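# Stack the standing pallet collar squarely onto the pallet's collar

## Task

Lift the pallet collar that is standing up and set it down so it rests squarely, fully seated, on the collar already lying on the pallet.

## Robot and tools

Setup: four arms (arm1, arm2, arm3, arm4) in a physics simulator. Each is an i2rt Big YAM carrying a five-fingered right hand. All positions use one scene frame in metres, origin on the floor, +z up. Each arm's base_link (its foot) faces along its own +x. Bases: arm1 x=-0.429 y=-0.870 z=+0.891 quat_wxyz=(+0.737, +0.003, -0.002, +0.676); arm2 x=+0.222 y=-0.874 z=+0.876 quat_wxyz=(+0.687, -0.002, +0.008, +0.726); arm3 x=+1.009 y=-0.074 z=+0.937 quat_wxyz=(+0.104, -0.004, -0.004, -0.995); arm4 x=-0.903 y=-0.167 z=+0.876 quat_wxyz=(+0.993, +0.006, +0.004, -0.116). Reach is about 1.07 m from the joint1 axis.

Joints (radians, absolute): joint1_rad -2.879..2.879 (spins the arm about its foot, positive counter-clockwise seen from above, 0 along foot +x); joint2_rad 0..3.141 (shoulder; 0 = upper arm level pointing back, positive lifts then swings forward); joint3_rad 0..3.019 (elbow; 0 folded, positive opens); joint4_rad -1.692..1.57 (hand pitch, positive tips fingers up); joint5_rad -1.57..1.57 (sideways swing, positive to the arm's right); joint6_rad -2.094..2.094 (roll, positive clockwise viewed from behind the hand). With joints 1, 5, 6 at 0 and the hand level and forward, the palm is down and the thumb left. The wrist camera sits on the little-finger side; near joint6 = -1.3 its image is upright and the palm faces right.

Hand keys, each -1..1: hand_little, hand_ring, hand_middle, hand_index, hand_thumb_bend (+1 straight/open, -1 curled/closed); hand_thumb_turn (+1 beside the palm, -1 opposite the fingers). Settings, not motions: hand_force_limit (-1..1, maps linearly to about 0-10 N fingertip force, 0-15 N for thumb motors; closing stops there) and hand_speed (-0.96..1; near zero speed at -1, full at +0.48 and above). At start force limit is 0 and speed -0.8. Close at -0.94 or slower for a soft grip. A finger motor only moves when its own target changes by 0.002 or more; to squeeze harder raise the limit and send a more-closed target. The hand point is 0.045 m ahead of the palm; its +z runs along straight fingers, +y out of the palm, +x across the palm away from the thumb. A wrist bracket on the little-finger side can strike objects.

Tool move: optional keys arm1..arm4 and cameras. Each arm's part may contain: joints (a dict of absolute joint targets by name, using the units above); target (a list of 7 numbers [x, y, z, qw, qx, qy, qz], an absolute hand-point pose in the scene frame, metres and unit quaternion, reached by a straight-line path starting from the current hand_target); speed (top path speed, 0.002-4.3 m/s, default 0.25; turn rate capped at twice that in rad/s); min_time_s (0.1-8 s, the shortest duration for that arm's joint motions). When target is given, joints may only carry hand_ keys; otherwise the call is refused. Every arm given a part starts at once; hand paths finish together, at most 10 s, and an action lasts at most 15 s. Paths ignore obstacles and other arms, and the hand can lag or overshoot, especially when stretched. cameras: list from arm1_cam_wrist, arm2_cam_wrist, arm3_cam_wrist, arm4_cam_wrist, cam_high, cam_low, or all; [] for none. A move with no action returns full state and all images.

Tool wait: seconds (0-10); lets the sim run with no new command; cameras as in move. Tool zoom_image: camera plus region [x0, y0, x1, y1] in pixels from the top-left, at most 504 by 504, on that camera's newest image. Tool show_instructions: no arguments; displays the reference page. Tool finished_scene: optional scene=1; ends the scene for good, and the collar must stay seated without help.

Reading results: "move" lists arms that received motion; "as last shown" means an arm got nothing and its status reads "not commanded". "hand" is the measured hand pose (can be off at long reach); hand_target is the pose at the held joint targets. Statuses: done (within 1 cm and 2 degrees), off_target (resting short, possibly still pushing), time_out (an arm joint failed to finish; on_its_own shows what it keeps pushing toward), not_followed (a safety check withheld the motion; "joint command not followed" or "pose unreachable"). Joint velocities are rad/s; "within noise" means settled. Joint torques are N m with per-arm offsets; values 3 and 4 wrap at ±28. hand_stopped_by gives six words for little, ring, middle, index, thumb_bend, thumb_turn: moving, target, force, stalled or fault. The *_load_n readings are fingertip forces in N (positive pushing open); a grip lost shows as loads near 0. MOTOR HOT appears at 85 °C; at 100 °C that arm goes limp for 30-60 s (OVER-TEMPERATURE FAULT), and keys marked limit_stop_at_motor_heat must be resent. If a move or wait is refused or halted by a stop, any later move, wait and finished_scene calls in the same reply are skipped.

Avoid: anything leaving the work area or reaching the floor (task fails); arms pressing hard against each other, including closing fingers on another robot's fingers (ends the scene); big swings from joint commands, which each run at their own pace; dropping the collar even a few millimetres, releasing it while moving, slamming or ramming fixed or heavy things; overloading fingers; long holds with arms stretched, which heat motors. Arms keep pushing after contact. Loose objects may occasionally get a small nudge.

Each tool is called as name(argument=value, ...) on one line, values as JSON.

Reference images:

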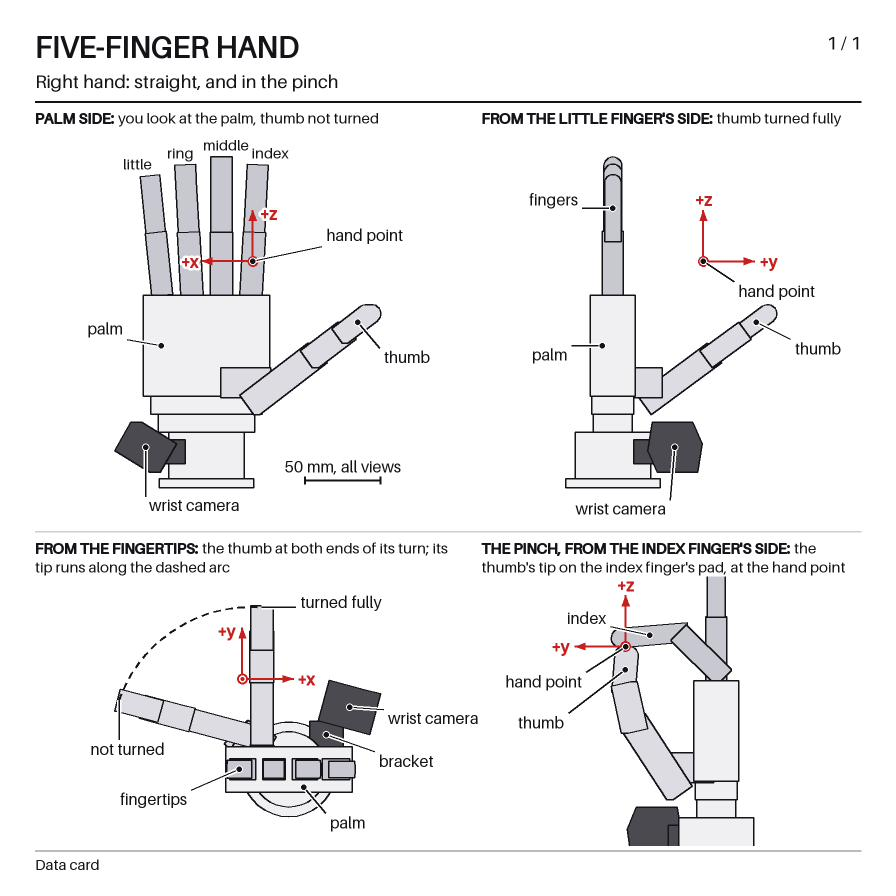

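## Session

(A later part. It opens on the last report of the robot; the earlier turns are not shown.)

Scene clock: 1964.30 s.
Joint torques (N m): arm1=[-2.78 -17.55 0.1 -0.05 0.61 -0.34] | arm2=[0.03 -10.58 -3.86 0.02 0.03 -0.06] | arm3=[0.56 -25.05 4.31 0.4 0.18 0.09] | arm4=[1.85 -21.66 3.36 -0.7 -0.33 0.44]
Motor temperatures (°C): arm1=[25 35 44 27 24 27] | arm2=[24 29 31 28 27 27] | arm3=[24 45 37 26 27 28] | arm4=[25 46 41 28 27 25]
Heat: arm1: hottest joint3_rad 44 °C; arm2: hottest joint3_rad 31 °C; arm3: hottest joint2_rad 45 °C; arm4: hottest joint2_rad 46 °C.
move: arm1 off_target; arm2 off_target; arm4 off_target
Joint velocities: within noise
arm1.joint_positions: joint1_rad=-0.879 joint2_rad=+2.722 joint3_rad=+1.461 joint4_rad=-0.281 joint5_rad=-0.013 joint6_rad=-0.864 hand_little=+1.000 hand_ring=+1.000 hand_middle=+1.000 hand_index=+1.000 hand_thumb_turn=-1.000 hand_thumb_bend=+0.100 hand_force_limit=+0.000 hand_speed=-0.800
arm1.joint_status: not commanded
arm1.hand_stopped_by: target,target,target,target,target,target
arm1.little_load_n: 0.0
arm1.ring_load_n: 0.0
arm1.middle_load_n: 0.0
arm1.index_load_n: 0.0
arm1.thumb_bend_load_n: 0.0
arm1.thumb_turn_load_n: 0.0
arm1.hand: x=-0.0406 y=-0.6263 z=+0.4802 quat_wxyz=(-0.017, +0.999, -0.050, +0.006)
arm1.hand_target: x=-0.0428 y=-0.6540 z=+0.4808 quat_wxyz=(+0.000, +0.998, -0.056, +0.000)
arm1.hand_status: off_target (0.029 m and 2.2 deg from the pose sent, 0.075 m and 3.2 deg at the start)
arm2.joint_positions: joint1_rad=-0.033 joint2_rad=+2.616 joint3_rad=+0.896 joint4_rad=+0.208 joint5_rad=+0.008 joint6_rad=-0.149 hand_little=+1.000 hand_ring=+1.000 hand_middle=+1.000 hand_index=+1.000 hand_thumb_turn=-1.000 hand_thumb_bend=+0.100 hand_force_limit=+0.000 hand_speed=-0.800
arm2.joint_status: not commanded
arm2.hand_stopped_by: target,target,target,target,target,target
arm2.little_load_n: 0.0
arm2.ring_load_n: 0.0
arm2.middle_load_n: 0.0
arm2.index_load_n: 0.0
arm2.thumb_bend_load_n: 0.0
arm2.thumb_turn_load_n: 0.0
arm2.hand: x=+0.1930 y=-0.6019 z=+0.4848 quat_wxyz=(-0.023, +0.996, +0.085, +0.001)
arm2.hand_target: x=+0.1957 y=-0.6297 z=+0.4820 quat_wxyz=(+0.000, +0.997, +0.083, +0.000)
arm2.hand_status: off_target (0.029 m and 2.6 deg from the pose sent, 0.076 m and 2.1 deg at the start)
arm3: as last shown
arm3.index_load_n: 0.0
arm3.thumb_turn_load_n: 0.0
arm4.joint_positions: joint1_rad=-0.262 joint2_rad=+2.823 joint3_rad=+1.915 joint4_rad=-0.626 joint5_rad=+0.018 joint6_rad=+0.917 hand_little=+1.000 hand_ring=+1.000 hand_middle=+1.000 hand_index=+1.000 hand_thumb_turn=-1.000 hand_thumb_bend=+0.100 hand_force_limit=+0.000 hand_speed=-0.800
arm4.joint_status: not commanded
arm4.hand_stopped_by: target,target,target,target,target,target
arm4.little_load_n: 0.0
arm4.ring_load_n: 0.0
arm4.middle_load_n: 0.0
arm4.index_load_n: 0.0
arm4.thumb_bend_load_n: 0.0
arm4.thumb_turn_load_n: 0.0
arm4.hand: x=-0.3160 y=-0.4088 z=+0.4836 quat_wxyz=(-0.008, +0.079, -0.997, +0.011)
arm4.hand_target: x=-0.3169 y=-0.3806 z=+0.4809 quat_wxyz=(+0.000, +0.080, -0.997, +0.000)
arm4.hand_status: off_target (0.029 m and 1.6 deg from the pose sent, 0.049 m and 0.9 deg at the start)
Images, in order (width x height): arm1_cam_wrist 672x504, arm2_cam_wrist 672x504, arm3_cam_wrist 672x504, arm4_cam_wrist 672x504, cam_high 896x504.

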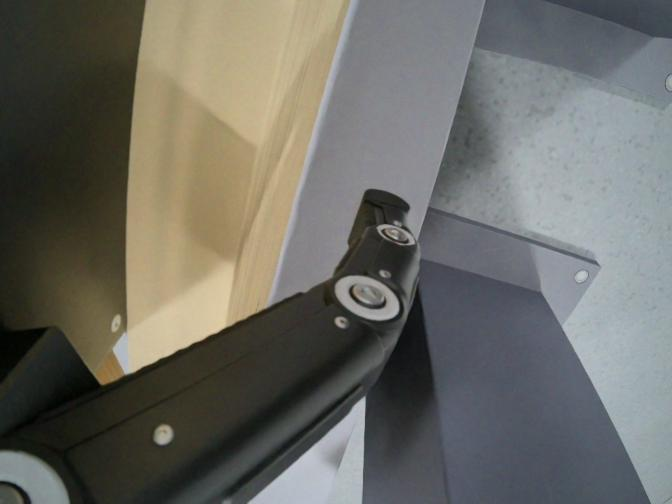

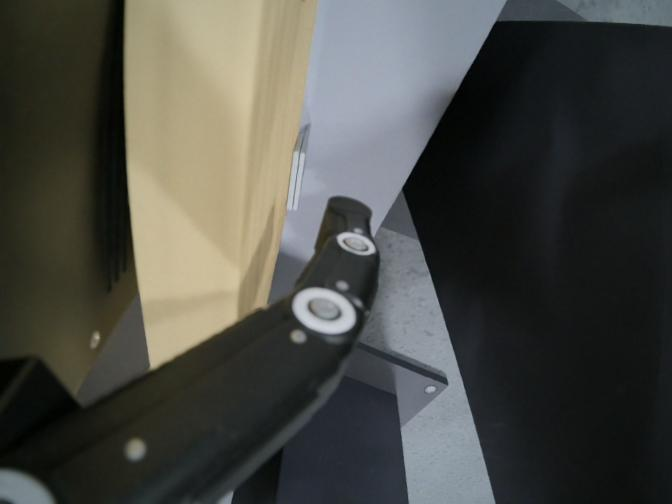

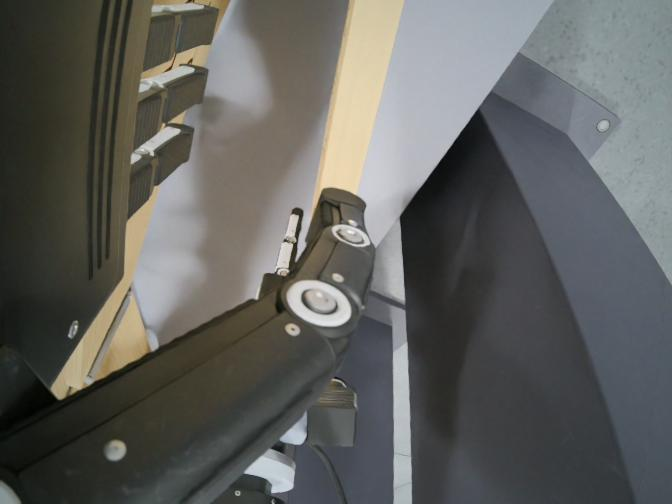

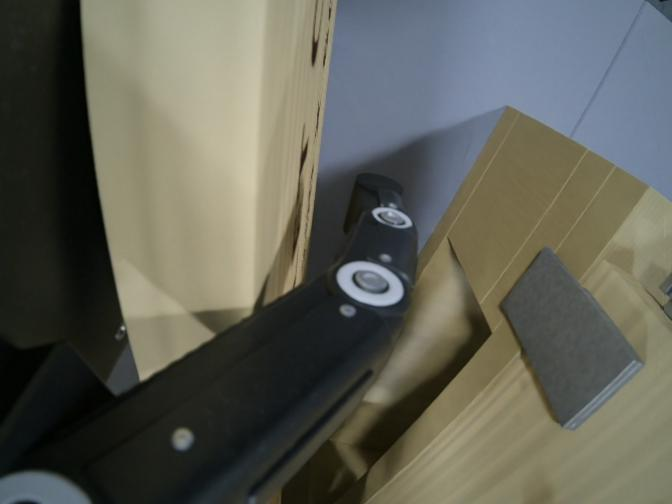

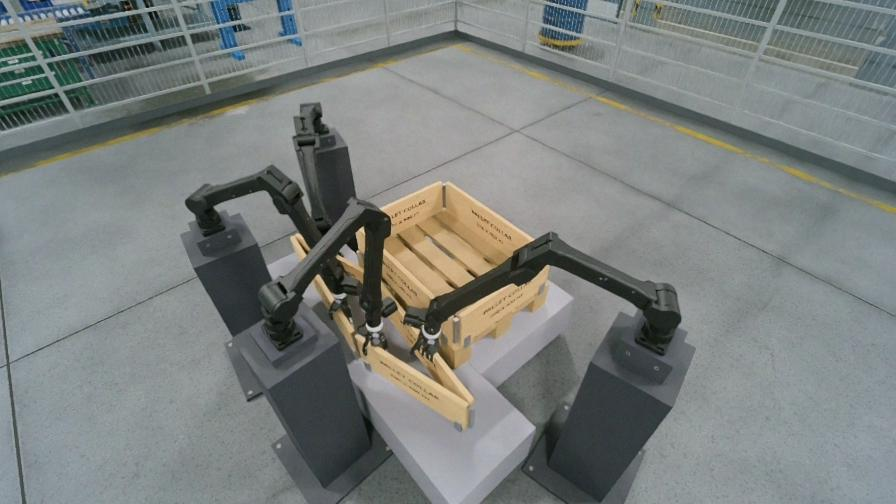

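move(arm1={"target": [-0.042, -0.630, 0.481, 0, 0.9984, -0.0558, 0], "speed": 0.06}, arm2={"target": [0.196, -0.604, 0.481, 0, 0.9966, 0.0828, 0], "speed": 0.06}, arm4={"target": [-0.3163, -0.4080, 0.481, 0, -0.080, 0.9968, 0], "speed": 0.04}, arm3={"target": [0.435, -0.590, 0.600, 0.0074, 0.992, 0.0706, -0.1042], "speed": 0.12}, cameras=["all"])

zoom_image(camera="cam_high", region=[280, 210, 500, 430])

Scene clock: 2088.37 s.
Joint torques (N m): arm1=[-0.09 -17.08 3.02 -0.28 0.36 -0.03] | arm2=[0.09 -11.87 -0.8 -0.64 0.03 -0.07] | arm3=[0.26 -21.3 7.64 0.39 0.02 0.09] | arm4=[-1.61 -20.07 7.39 -0.96 -0.29 0.07]
Motor temperatures (°C): arm1=[25 38 40 27 26 27] | arm2=[24 30 32 28 27 27] | arm3=[24 49 36 26 27 28] | arm4=[25 53 38 28 27 25]
Heat: arm1: hottest joint3_rad 40 °C; arm2: hottest joint3_rad 32 °C; arm3: hottest joint2_rad 49 °C; arm4: hottest joint2_rad 53 °C.
move: arm1 done; arm2 done; arm3 off_target; arm4 done
Joint velocities: within noise
arm1.joint_positions: joint1_rad=-0.876 joint2_rad=+2.722 joint3_rad=+1.473 joint4_rad=-0.307 joint5_rad=-0.005 joint6_rad=-0.862 hand_little=+1.000 hand_ring=+1.000 hand_middle=+1.000 hand_index=+1.000 hand_thumb_turn=-1.000 hand_thumb_bend=+0.100 hand_force_limit=+0.000 hand_speed=-0.800
arm1.joint_status: not commanded
arm1.hand_stopped_by: target,target,target,target,target,target
arm1.little_load_n: 0.0
arm1.ring_load_n: 0.0
arm1.middle_load_n: 0.0
arm1.index_load_n: 0.0
arm1.thumb_bend_load_n: 0.0
arm1.thumb_turn_load_n: 0.0
arm1.hand: x=-0.0401 y=-0.6257 z=+0.4826 quat_wxyz=(-0.010, +0.999, -0.050, +0.003)
arm1.hand_target: x=-0.0422 y=-0.6300 z=+0.4810 quat_wxyz=(+0.000, +0.998, -0.056, +0.000)
arm1.hand_status: done (0.005 m and 1.4 deg from the pose sent, 0.004 m and 2.2 deg at the start)
arm2.joint_positions: joint1_rad=-0.033 joint2_rad=+2.616 joint3_rad=+0.923 joint4_rad=+0.153 joint5_rad=+0.008 joint6_rad=-0.149 hand_little=+1.000 hand_ring=+1.000 hand_middle=+1.000 hand_index=+1.000 hand_thumb_turn=-1.000 hand_thumb_bend=+0.100 hand_force_limit=+0.000 hand_speed=-0.800
arm2.joint_status: not commanded
arm2.hand_stopped_by: target,target,target,target,target,target
arm2.little_load_n: 0.0
arm2.ring_load_n: 0.0
arm2.middle_load_n: 0.0
arm2.index_load_n: 0.0
arm2.thumb_bend_load_n: 0.0
arm2.thumb_turn_load_n: 0.0
arm2.hand: x=+0.1930 y=-0.5989 z=+0.4847 quat_wxyz=(-0.009, +0.996, +0.085, +0.000)
arm2.hand_target: x=+0.1959 y=-0.6040 z=+0.4812 quat_wxyz=(+0.000, +0.997, +0.083, +0.000)
arm2.hand_status: done (0.007 m and 1.1 deg from the pose sent, 0.005 m and 2.6 deg at the start)
arm3.joint_positions: joint1_rad=+0.496 joint2_rad=+2.770 joint3_rad=+1.960 joint4_rad=-0.570 joint5_rad=+0.102 joint6_rad=+2.062 hand_little=+1.000 hand_ring=+1.000 hand_middle=+1.000 hand_index=+1.000 hand_thumb_turn=-1.000 hand_thumb_bend=+0.100 hand_force_limit=+0.000 hand_speed=-0.800
arm3.joint_status: not commanded
arm3.hand_stopped_by: target,target,target,target,target,target
arm3.little_load_n: 0.0
arm3.ring_load_n: 0.0
arm3.middle_load_n: 0.0
arm3.index_load_n: 0.0
arm3.thumb_bend_load_n: 0.0
arm3.thumb_turn_load_n: 0.0
arm3.hand: x=+0.4330 y=-0.5890 z=+0.6180 quat_wxyz=(-0.016, -0.989, -0.101, +0.111)
arm3.hand_target: x=+0.4354 y=-0.5890 z=+0.6006 quat_wxyz=(-0.012, -0.990, -0.098, +0.104)
arm3.hand_status: off_target (0.018 m and 3.7 deg from the pose sent, 0.046 m and 1.2 deg at the start; a joint's target at an end of its range on 39 of 39 steps)
arm4.joint_positions: joint1_rad=-0.262 joint2_rad=+2.823 joint3_rad=+1.930 joint4_rad=-0.654 joint5_rad=+0.017 joint6_rad=+0.917 hand_little=+1.000 hand_ring=+1.000 hand_middle=+1.000 hand_index=+1.000 hand_thumb_turn=-1.000 hand_thumb_bend=+0.100 hand_force_limit=+0.000 hand_speed=-0.800
arm4.joint_status: not commanded
arm4.hand_stopped_by: target,target,target,target,target,target
arm4.little_load_n: 0.0
arm4.ring_load_n: 0.0
arm4.middle_load_n: 0.0
arm4.index_load_n: 0.0
arm4.thumb_bend_load_n: 0.0
arm4.thumb_turn_load_n: 0.0
arm4.hand: x=-0.3150 y=-0.4094 z=+0.4873 quat_wxyz=(-0.003, +0.079, -0.997, +0.007)
arm4.hand_target: x=-0.3165 y=-0.4080 z=+0.4811 quat_wxyz=(+0.000, +0.080, -0.997, +0.000)
arm4.hand_status: done (0.007 m and 0.9 deg from the pose sent, 0.003 m and 1.6 deg at the start)
pictures: arm1_cam_wrist, arm2_cam_wrist, arm3_cam_wrist, arm4_cam_wrist, cam_high, cam_low
Images, in order (width x height): arm1_cam_wrist 672x504, arm2_cam_wrist 672x504, arm3_cam_wrist 672x504, arm4_cam_wrist 672x504, cam_high 896x504, cam_low 896x504.

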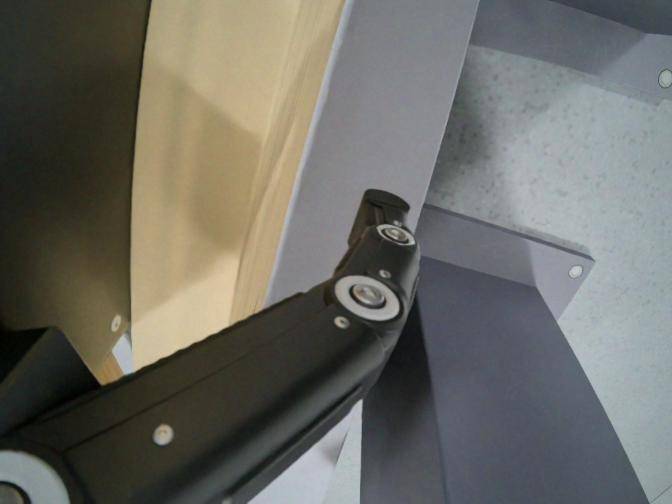

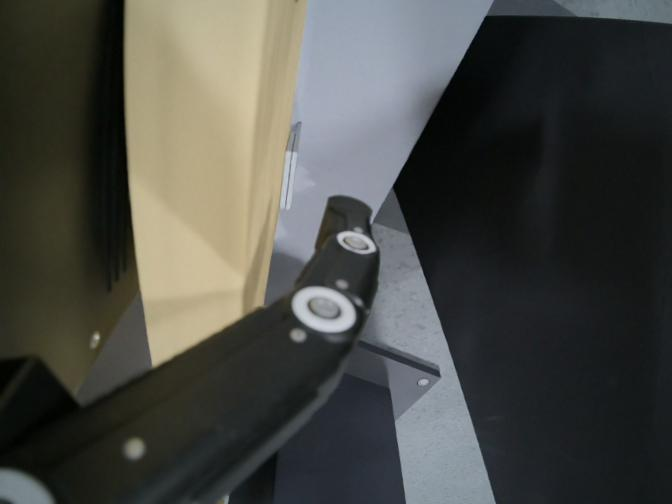

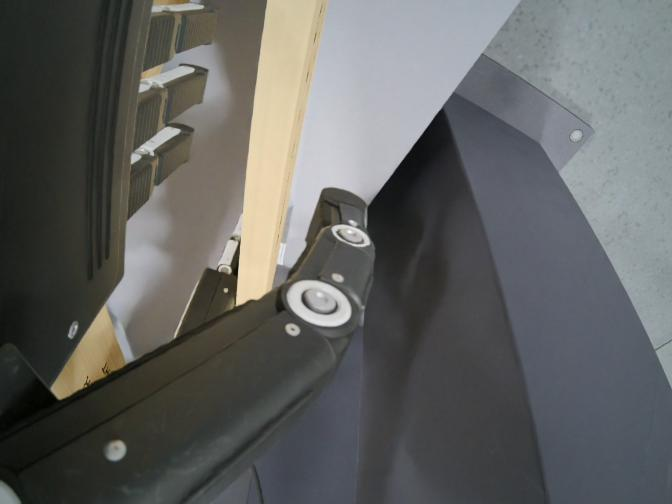

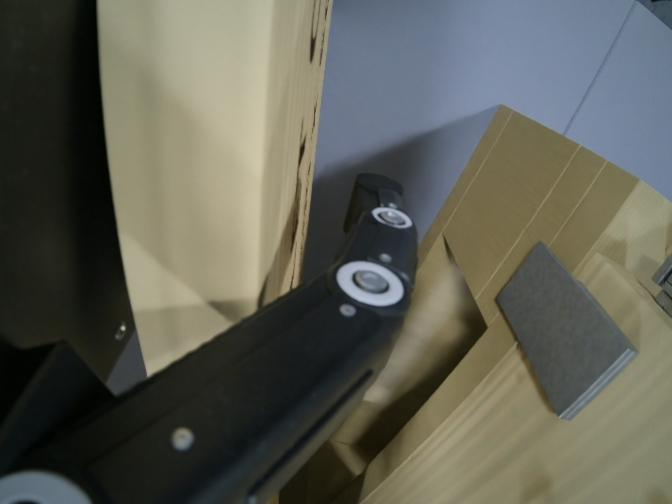

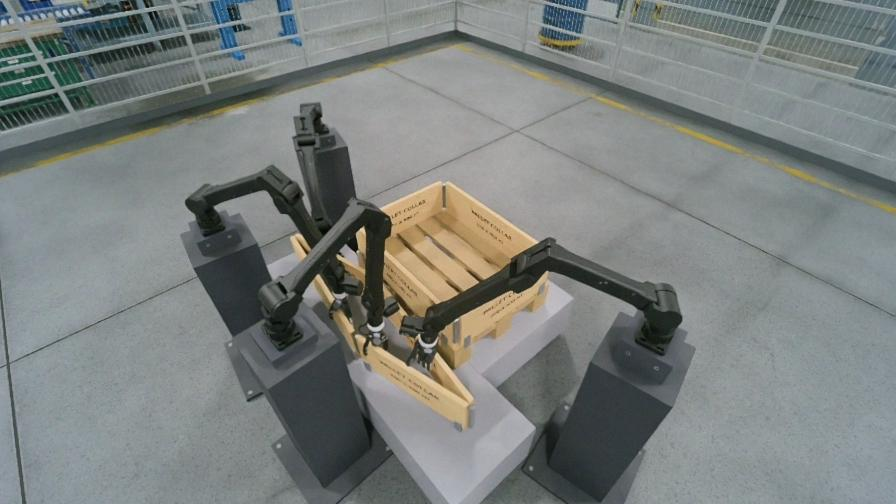

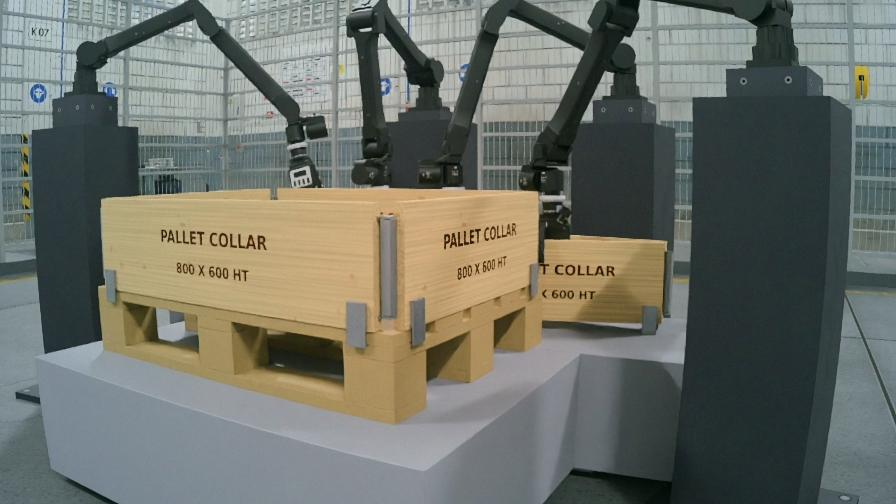

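Scaled by 2.291.

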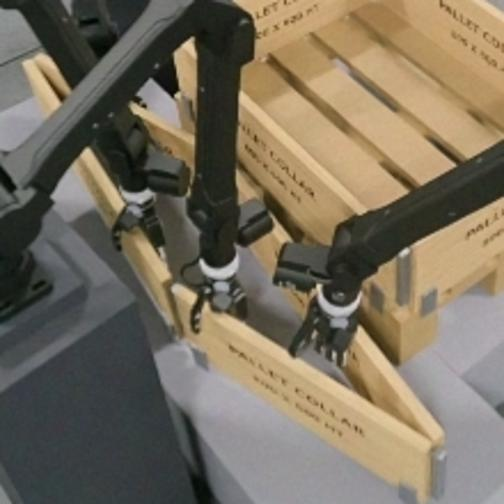

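move(arm3={"target": [0.44, -0.588, 0.484, 0.0124, 0.9875, 0.1179, -0.1038], "speed": 0.12}, cameras=["arm3_cam_wrist", "arm2_cam_wrist", "cam_high"])

Scene clock: 2154.77 s.
Joint torques (N m): arm1=[0.03 -17.14 2.85 -0.43 0.36 -0.05] | arm2=[-0.03 -11.93 -0.76 -0.58 0.03 -0.06] | arm3=[0.62 -21.95 7.71 0.49 -0.03 -0.07] | arm4=[-0.91 -19.78 7.51 -1.02 -0.33 0.12]
Motor temperatures (°C): arm1=[25 38 40 27 25 27] | arm2=[24 31 30 28 27 27] | arm3=[24 45 42 26 27 28] | arm4=[25 51 40 28 27 25]
Heat: arm1: hottest joint3_rad 40 °C; arm2: hottest joint2_rad 31 °C; arm3: hottest joint2_rad 45 °C; arm4: hottest joint2_rad 51 °C.
move: arm3 off_target
Joint velocities: within noise
arm1, arm2, arm4: as last shown
arm1.hand: x=-0.0401 y=-0.6258 z=+0.4826 quat_wxyz=(-0.010, +0.999, -0.050, +0.003)
arm1.hand_target: x=-0.0421 y=-0.6300 z=+0.4810 quat_wxyz=(+0.000, +0.998, -0.056, +0.000)
arm3.joint_positions: joint1_rad=+0.496 joint2_rad=+3.060 joint3_rad=+2.220 joint4_rad=-0.547 joint5_rad=+0.099 joint6_rad=+2.035 hand_little=+1.000 hand_ring=+1.000 hand_middle=+1.000 hand_index=+1.000 hand_thumb_turn=-1.000 hand_thumb_bend=+0.100 hand_force_limit=+0.000 hand_speed=-0.800
arm3.joint_status: not commanded
arm3.hand_stopped_by: target,target,target,target,target,target
arm3.little_load_n: 0.0
arm3.ring_load_n: 0.0
arm3.middle_load_n: 0.0
arm3.index_load_n: 0.0
arm3.thumb_bend_load_n: 0.0
arm3.thumb_turn_load_n: 0.0
arm3.hand: x=+0.4377 y=-0.5878 z=+0.4982 quat_wxyz=(-0.013, -0.988, -0.114, +0.108)
arm3.hand_target: x=+0.4406 y=-0.5874 z=+0.4846 quat_wxyz=(-0.013, -0.987, -0.118, +0.104)
arm3.hand_status: off_target (0.014 m and 0.6 deg from the pose sent, 0.134 m and 2.1 deg at the start)
pictures: arm2_cam_wrist, arm3_cam_wrist, cam_high
Images, in order (width x height): arm2_cam_wrist 672x504, arm3_cam_wrist 672x504, cam_high 896x504.

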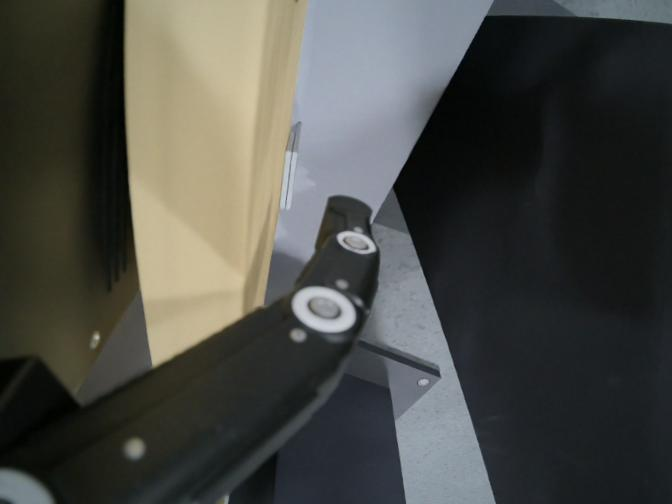

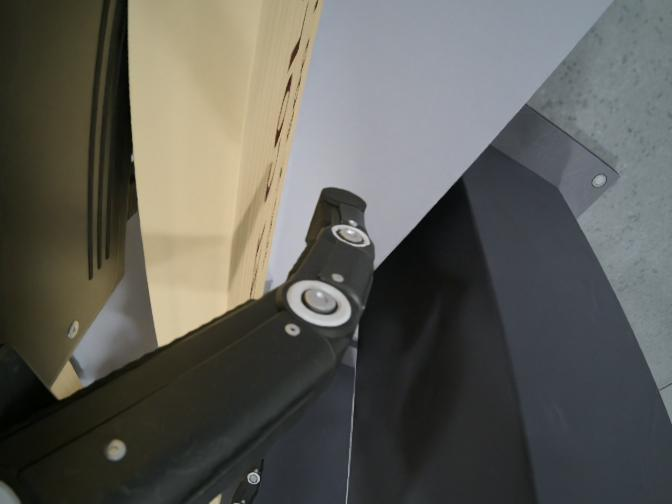

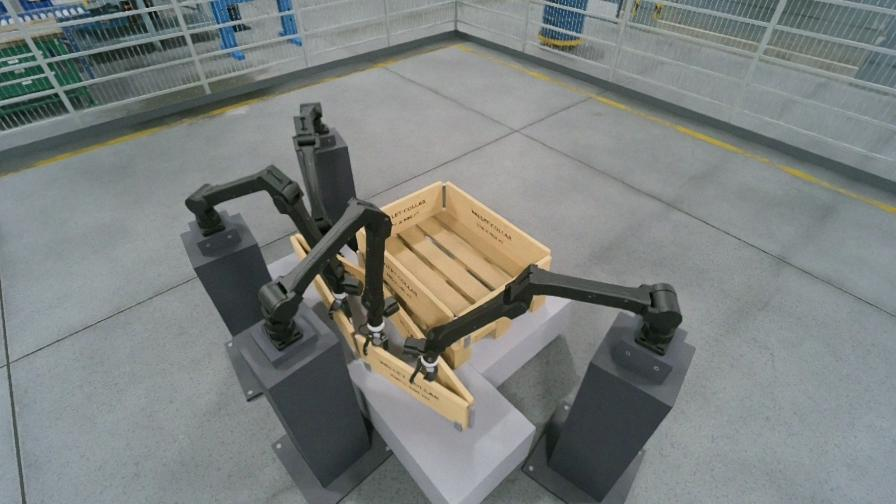

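move(arm1={"joints": {"hand_thumb_bend": -0.8, "hand_speed": -0.88, "hand_force_limit": 0.8}}, arm2={"joints": {"hand_thumb_bend": -0.8, "hand_speed": -0.88, "hand_force_limit": 0.8}}, arm3={"joints": {"hand_thumb_bend": -0.8, "hand_speed": -0.88, "hand_force_limit": 0.8}}, arm4={"joints": {"hand_thumb_bend": -0.8, "hand_speed": -0.88, "hand_force_limit": 0.8}}, cameras=["arm1_cam_wrist", "arm2_cam_wrist", "arm3_cam_wrist", "arm4_cam_wrist"])

Scene clock: 2171.53 s.
Joint torques (N m): arm1=[-0.44 -17.61 2.96 -0.34 0.31 -0.02] | arm2=[0.03 -12.1 -0.85 -0.49 -0.02 0.43] | arm3=[0.62 -22.24 7.21 0.49 0.06 0.39] | arm4=[-1.32 -19.96 7.45 -0.96 -0.01 0.53]
Motor temperatures (°C): arm1=[25 38 40 27 25 26] | arm2=[24 30 30 28 27 27] | arm3=[24 45 43 26 27 28] | arm4=[25 51 40 28 27 25]
Heat: arm1: hottest joint3_rad 40 °C; arm2: hottest joint2_rad 30 °C; arm3: hottest joint2_rad 45 °C; arm4: hottest joint2_rad 51 °C.
move: arm1 off_target; arm2 off_target; arm3 off_target; arm4 off_target
Joint velocities: within noise
arm1.joint_positions: joint1_rad=-0.875 joint2_rad=+2.722 joint3_rad=+1.473 joint4_rad=-0.307 joint5_rad=-0.003 joint6_rad=-0.862 hand_little=+1.000 hand_ring=+1.000 hand_middle=+1.000 hand_index=+1.000 hand_thumb_turn=-1.000 hand_thumb_bend=-0.392 hand_force_limit=+0.800 hand_speed=-0.880
arm1.joint_status: hand_thumb_bend off_target (ended at -0.392, target -0.800); the others done
arm1.hand_stopped_by: target,target,target,target,force,target
arm1.little_load_n: 0.0
arm1.ring_load_n: 0.0
arm1.middle_load_n: 0.0
arm1.index_load_n: 0.0
arm1.thumb_bend_load_n: 13.0
arm1.thumb_turn_load_n: 0.5
arm1.hand: x=-0.0400 y=-0.6258 z=+0.4827 quat_wxyz=(-0.009, +0.999, -0.049, +0.004)
arm1.hand_target: x=-0.0421 y=-0.6300 z=+0.4810 quat_wxyz=(+0.000, +0.998, -0.056, +0.000)
arm1.hand_status: not commanded
arm2.joint_positions: joint1_rad=-0.033 joint2_rad=+2.618 joint3_rad=+0.923 joint4_rad=+0.148 joint5_rad=+0.009 joint6_rad=-0.192 hand_little=+1.000 hand_ring=+1.000 hand_middle=+1.000 hand_index=+1.000 hand_thumb_turn=-1.000 hand_thumb_bend=-0.328 hand_force_limit=+0.800 hand_speed=-0.880
arm2.joint_status: hand_thumb_bend off_target (ended at -0.328, target -0.800); the others done
arm2.hand_stopped_by: target,target,target,target,force,target
arm2.little_load_n: 0.0
arm2.ring_load_n: 0.0
arm2.middle_load_n: 0.0
arm2.index_load_n: 0.0
arm2.thumb_bend_load_n: 12.5
arm2.thumb_turn_load_n: 1.0
arm2.hand: x=+0.1961 y=-0.6020 z=+0.4845 quat_wxyz=(-0.005, +0.994, +0.107, +0.001)
arm2.hand_target: x=+0.1960 y=-0.6039 z=+0.4811 quat_wxyz=(+0.000, +0.997, +0.083, +0.000)
arm2.hand_status: not commanded
arm3.joint_positions: joint1_rad=+0.496 joint2_rad=+3.063 joint3_rad=+2.227 joint4_rad=-0.547 joint5_rad=+0.097 joint6_rad=+1.991 hand_little=+1.000 hand_ring=+1.000 hand_middle=+1.000 hand_index=+1.000 hand_thumb_turn=-1.000 hand_thumb_bend=-0.357 hand_force_limit=+0.800 hand_speed=-0.880
arm3.joint_status: hand_thumb_bend off_target (ended at -0.357, target -0.800); the others done
arm3.hand_stopped_by: target,target,target,target,force,target
arm3.little_load_n: 0.0
arm3.ring_load_n: 0.0
arm3.middle_load_n: 0.0
arm3.index_load_n: 0.0
arm3.thumb_bend_load_n: 12.5
arm3.thumb_turn_load_n: 1.5
arm3.hand: x=+0.4394 y=-0.5901 z=+0.4977 quat_wxyz=(-0.013, -0.985, -0.136, +0.109)
arm3.hand_target: x=+0.4406 y=-0.5873 z=+0.4846 quat_wxyz=(-0.012, -0.987, -0.118, +0.104)
arm3.hand_status: not commanded
arm4.joint_positions: joint1_rad=-0.262 joint2_rad=+2.823 joint3_rad=+1.930 joint4_rad=-0.656 joint5_rad=+0.010 joint6_rad=+0.873 hand_little=+1.000 hand_ring=+1.000 hand_middle=+1.000 hand_index=+1.000 hand_thumb_turn=-1.000 hand_thumb_bend=-0.311 hand_force_limit=+0.800 hand_speed=-0.880
arm4.joint_status: hand_thumb_bend off_target (ended at -0.311, target -0.800); the others done
arm4.hand_stopped_by: target,target,target,target,force,target
arm4.little_load_n: 0.0
arm4.ring_load_n: 0.0
arm4.middle_load_n: 0.0
arm4.index_load_n: 0.0
arm4.thumb_bend_load_n: 12.5
arm4.thumb_turn_load_n: 2.0
arm4.hand: x=-0.3176 y=-0.4071 z=+0.4878 quat_wxyz=(-0.004, +0.101, -0.995, +0.004)
arm4.hand_target: x=-0.3164 y=-0.4080 z=+0.4811 quat_wxyz=(+0.000, +0.080, -0.997, +0.000)
arm4.hand_status: not commanded
Images, in order (width x height): arm1_cam_wrist 672x504, arm2_cam_wrist 672x504, arm3_cam_wrist 672x504, arm4_cam_wrist 672x504.

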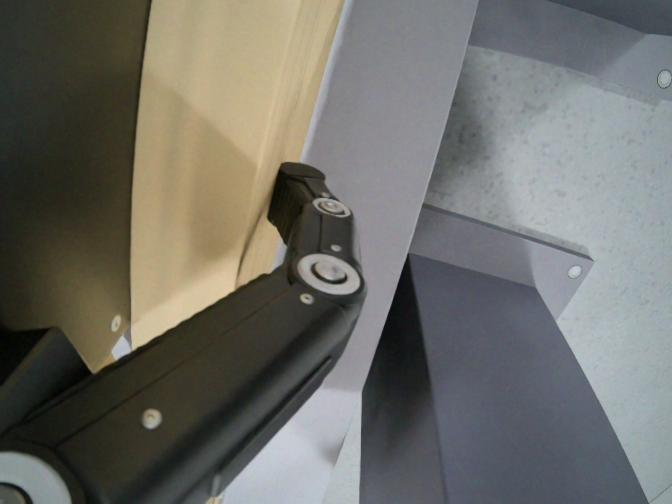

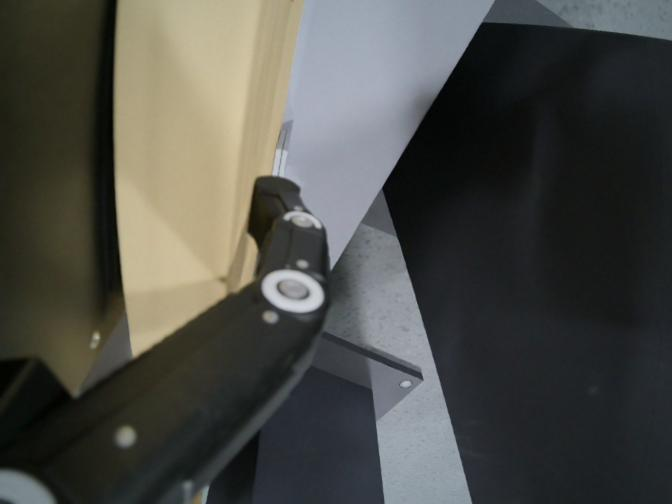

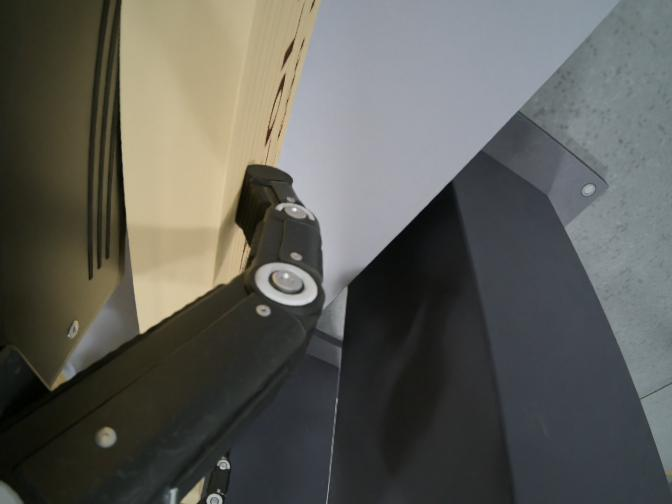

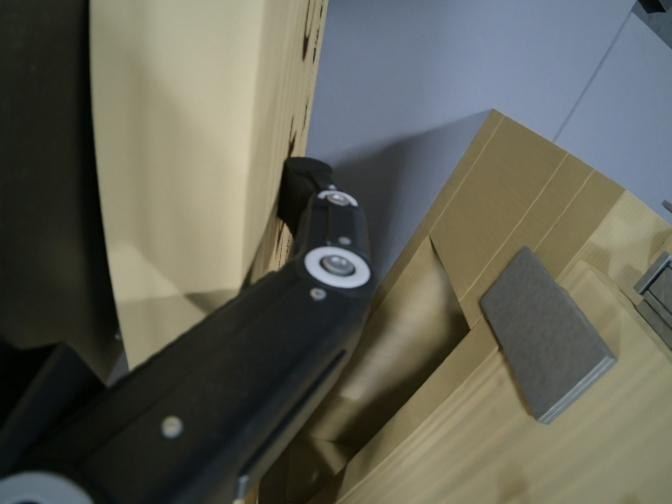

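move(arm1={"target": [-0.0421, -0.630, 0.521, 0, 0.9988, -0.050, 0], "speed": 0.04}, arm2={"target": [0.196, -0.604, 0.521, 0, 0.9943, 0.107, 0], "speed": 0.04}, arm3={"target": [0.4406, -0.5873, 0.5246, 0.014, 0.985, 0.135, -0.1045], "speed": 0.04}, arm4={"target": [-0.3164, -0.408, 0.521, 0, -0.100, 0.995, 0], "speed": 0.04}, cameras=["all"])

zoom_image(camera="cam_low", region=[520, 200, 720, 350])

Scene clock: 2184.37 s.
Joint torques (N m): arm1=[-0.91 -22.12 0.14 -1.44 0.28 -0.14] | arm2=[0.97 -14.39 -2.02 -0.65 0.02 0.1] | arm3=[0.26 -27.11 3.77 0.7 0.21 0.13] | arm4=[-1.55 -23.88 4.34 -1.35 -0.12 0.31]
Motor temperatures (°C): arm1=[25 38 40 27 25 26] | arm2=[24 30 30 28 27 27] | arm3=[24 46 41 26 27 28] | arm4=[25 51 40 28 27 25]
Heat: arm1: hottest joint3_rad 40 °C; arm2: hottest joint2_rad 30 °C; arm3: hottest joint2_rad 46 °C; arm4: hottest joint2_rad 51 °C.
move: arm1 off_target; arm2 done; arm3 off_target; arm4 off_target
Joint velocities: within noise
arm1.joint_positions: joint1_rad=-0.871 joint2_rad=+2.684 joint3_rad=+1.438 joint4_rad=-0.310 joint5_rad=-0.003 joint6_rad=-0.859 hand_little=+1.000 hand_ring=+1.000 hand_middle=+1.000 hand_index=+1.000 hand_thumb_turn=-1.000 hand_thumb_bend=-0.392 hand_force_limit=+0.800 hand_speed=-0.880
arm1.joint_status: not commanded
arm1.hand_stopped_by: target,target,target,target,force,target
arm1.little_load_n: 0.0
arm1.ring_load_n: 0.0
arm1.middle_load_n: 0.0
arm1.index_load_n: 0.0
arm1.thumb_bend_load_n: 13.0
arm1.thumb_turn_load_n: 1.0
arm1.hand: x=-0.0434 y=-0.6258 z=+0.4973 quat_wxyz=(-0.009, +0.999, -0.048, +0.004)
arm1.hand_target: x=-0.0420 y=-0.6299 z=+0.5197 quat_wxyz=(+0.000, +0.999, -0.050, +0.000)
arm1.hand_status: off_target (0.024 m and 1.1 deg from the pose sent, 0.039 m and 1.1 deg at the start)
arm2.joint_positions: joint1_rad=-0.033 joint2_rad=+2.533 joint3_rad=+0.869 joint4_rad=+0.105 joint5_rad=+0.008 joint6_rad=-0.202 hand_little=+1.000 hand_ring=+1.000 hand_middle=+1.000 hand_index=+1.000 hand_thumb_turn=-1.000 hand_thumb_bend=-0.330 hand_force_limit=+0.800 hand_speed=-0.880
arm2.joint_status: not commanded
arm2.hand_stopped_by: target,target,target,target,force,target
arm2.little_load_n: 0.0
arm2.ring_load_n: 0.0
arm2.middle_load_n: 0.0
arm2.index_load_n: 0.0
arm2.thumb_bend_load_n: 0.5
arm2.thumb_turn_load_n: 0.0
arm2.hand: x=+0.1969 y=-0.6056 z=+0.5142 quat_wxyz=(+0.001, +0.994, +0.112, +0.000)
arm2.hand_target: x=+0.1960 y=-0.6042 z=+0.5208 quat_wxyz=(+0.000, +0.994, +0.107, +0.000)
arm2.hand_status: done (0.007 m and 0.6 deg from the pose sent, 0.037 m and 0.6 deg at the start)
arm3.joint_positions: joint1_rad=+0.497 joint2_rad=+3.016 joint3_rad=+2.159 joint4_rad=-0.542 joint5_rad=+0.086 joint6_rad=+1.977 hand_little=+1.000 hand_ring=+1.000 hand_middle=+1.000 hand_index=+1.000 hand_thumb_turn=-1.000 hand_thumb_bend=-0.357 hand_force_limit=+0.800 hand_speed=-0.880
arm3.joint_status: not commanded
arm3.hand_stopped_by: target,target,target,target,force,target
arm3.little_load_n: 0.0
arm3.ring_load_n: 0.0
arm3.middle_load_n: 0.0
arm3.index_load_n: 0.0
arm3.thumb_bend_load_n: 8.5
arm3.thumb_turn_load_n: 1.0
arm3.hand: x=+0.4487 y=-0.5865 z=+0.5090 quat_wxyz=(-0.013, -0.984, -0.144, +0.100)
arm3.hand_target: x=+0.4405 y=-0.5874 z=+0.5241 quat_wxyz=(-0.014, -0.985, -0.135, +0.104)
arm3.hand_status: off_target (0.018 m and 1.2 deg from the pose sent, 0.027 m and 0.5 deg at the start)
arm4.joint_positions: joint1_rad=-0.262 joint2_rad=+2.790 joint3_rad=+1.907 joint4_rad=-0.676 joint5_rad=+0.012 joint6_rad=+0.855 hand_little=+1.000 hand_ring=+1.000 hand_middle=+1.000 hand_index=+1.000 hand_thumb_turn=-1.000 hand_thumb_bend=-0.311 hand_force_limit=+0.800 hand_speed=-0.880
arm4.joint_status: not commanded
arm4.hand_stopped_by: target,target,target,target,force,target
arm4.little_load_n: 0.0
arm4.ring_load_n: 0.0
arm4.middle_load_n: 0.0
arm4.index_load_n: 0.0
arm4.thumb_bend_load_n: 6.0
arm4.thumb_turn_load_n: 0.5
arm4.hand: x=-0.3213 y=-0.4060 z=+0.5020 quat_wxyz=(+0.001, +0.110, -0.994, +0.001)
arm4.hand_target: x=-0.3164 y=-0.4080 z=+0.5204 quat_wxyz=(+0.000, +0.100, -0.995, +0.000)
arm4.hand_status: off_target (0.020 m and 1.2 deg from the pose sent, 0.033 m and 0.7 deg at the start)
pictures: arm1_cam_wrist, arm2_cam_wrist, arm3_cam_wrist, arm4_cam_wrist, cam_high, cam_low
Images, in order (width x height): arm1_cam_wrist 672x504, arm2_cam_wrist 672x504, arm3_cam_wrist 672x504, arm4_cam_wrist 672x504, cam_high 896x504, cam_low 896x504.

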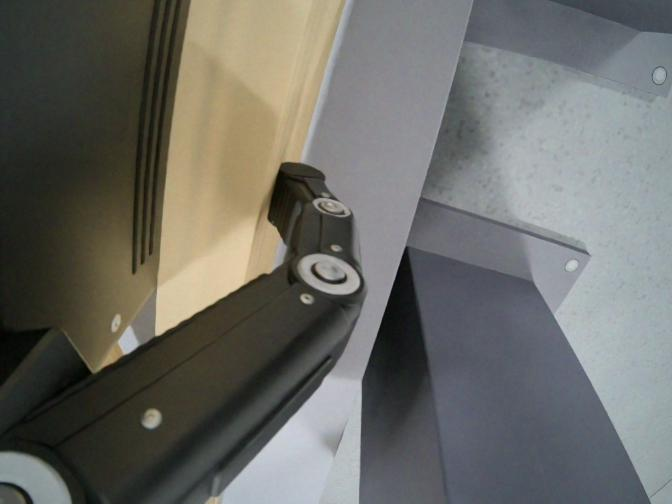

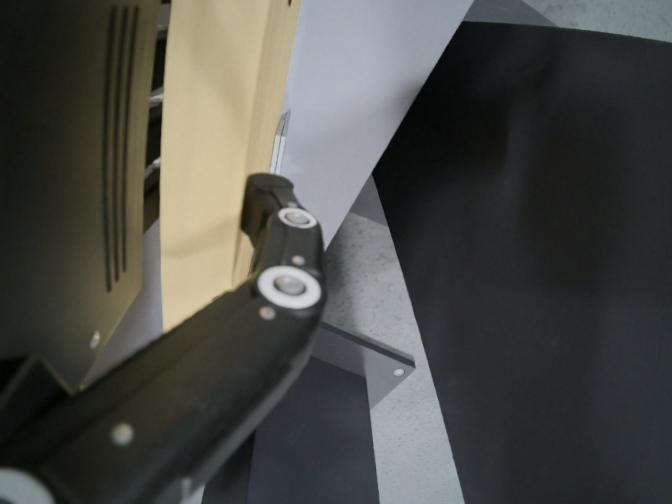

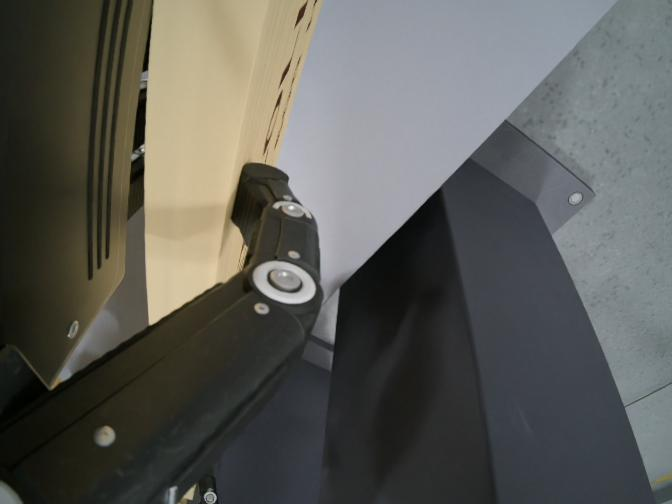

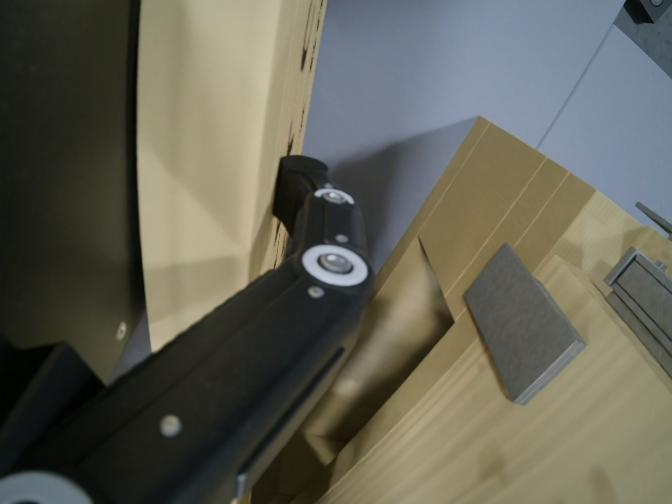

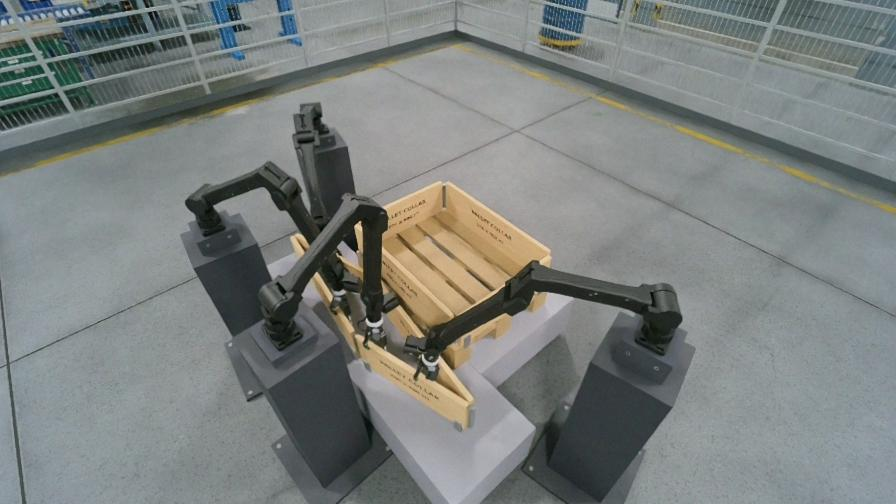

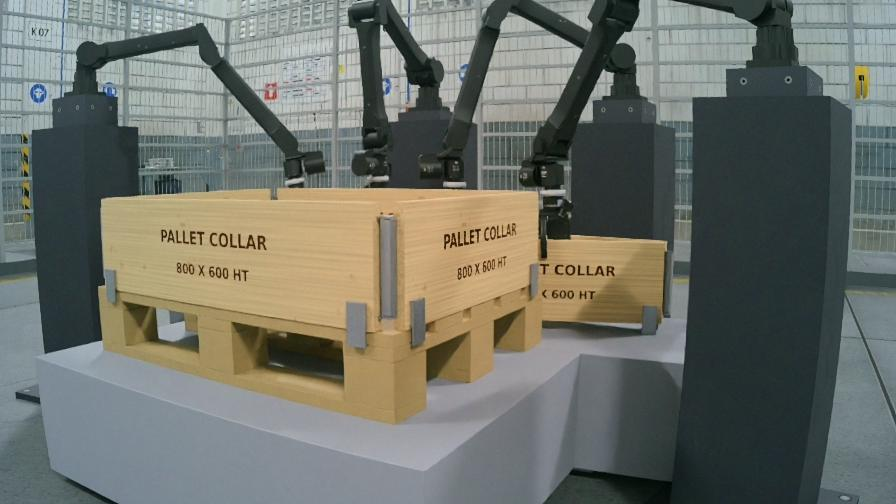

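Scaled by 2.520.

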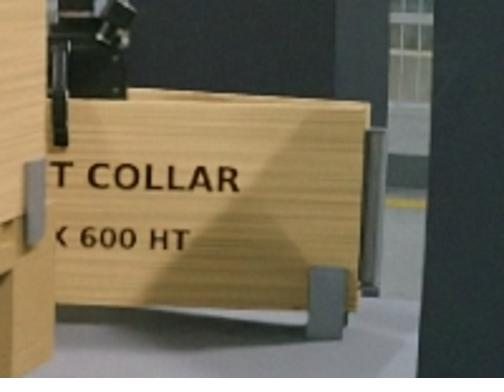

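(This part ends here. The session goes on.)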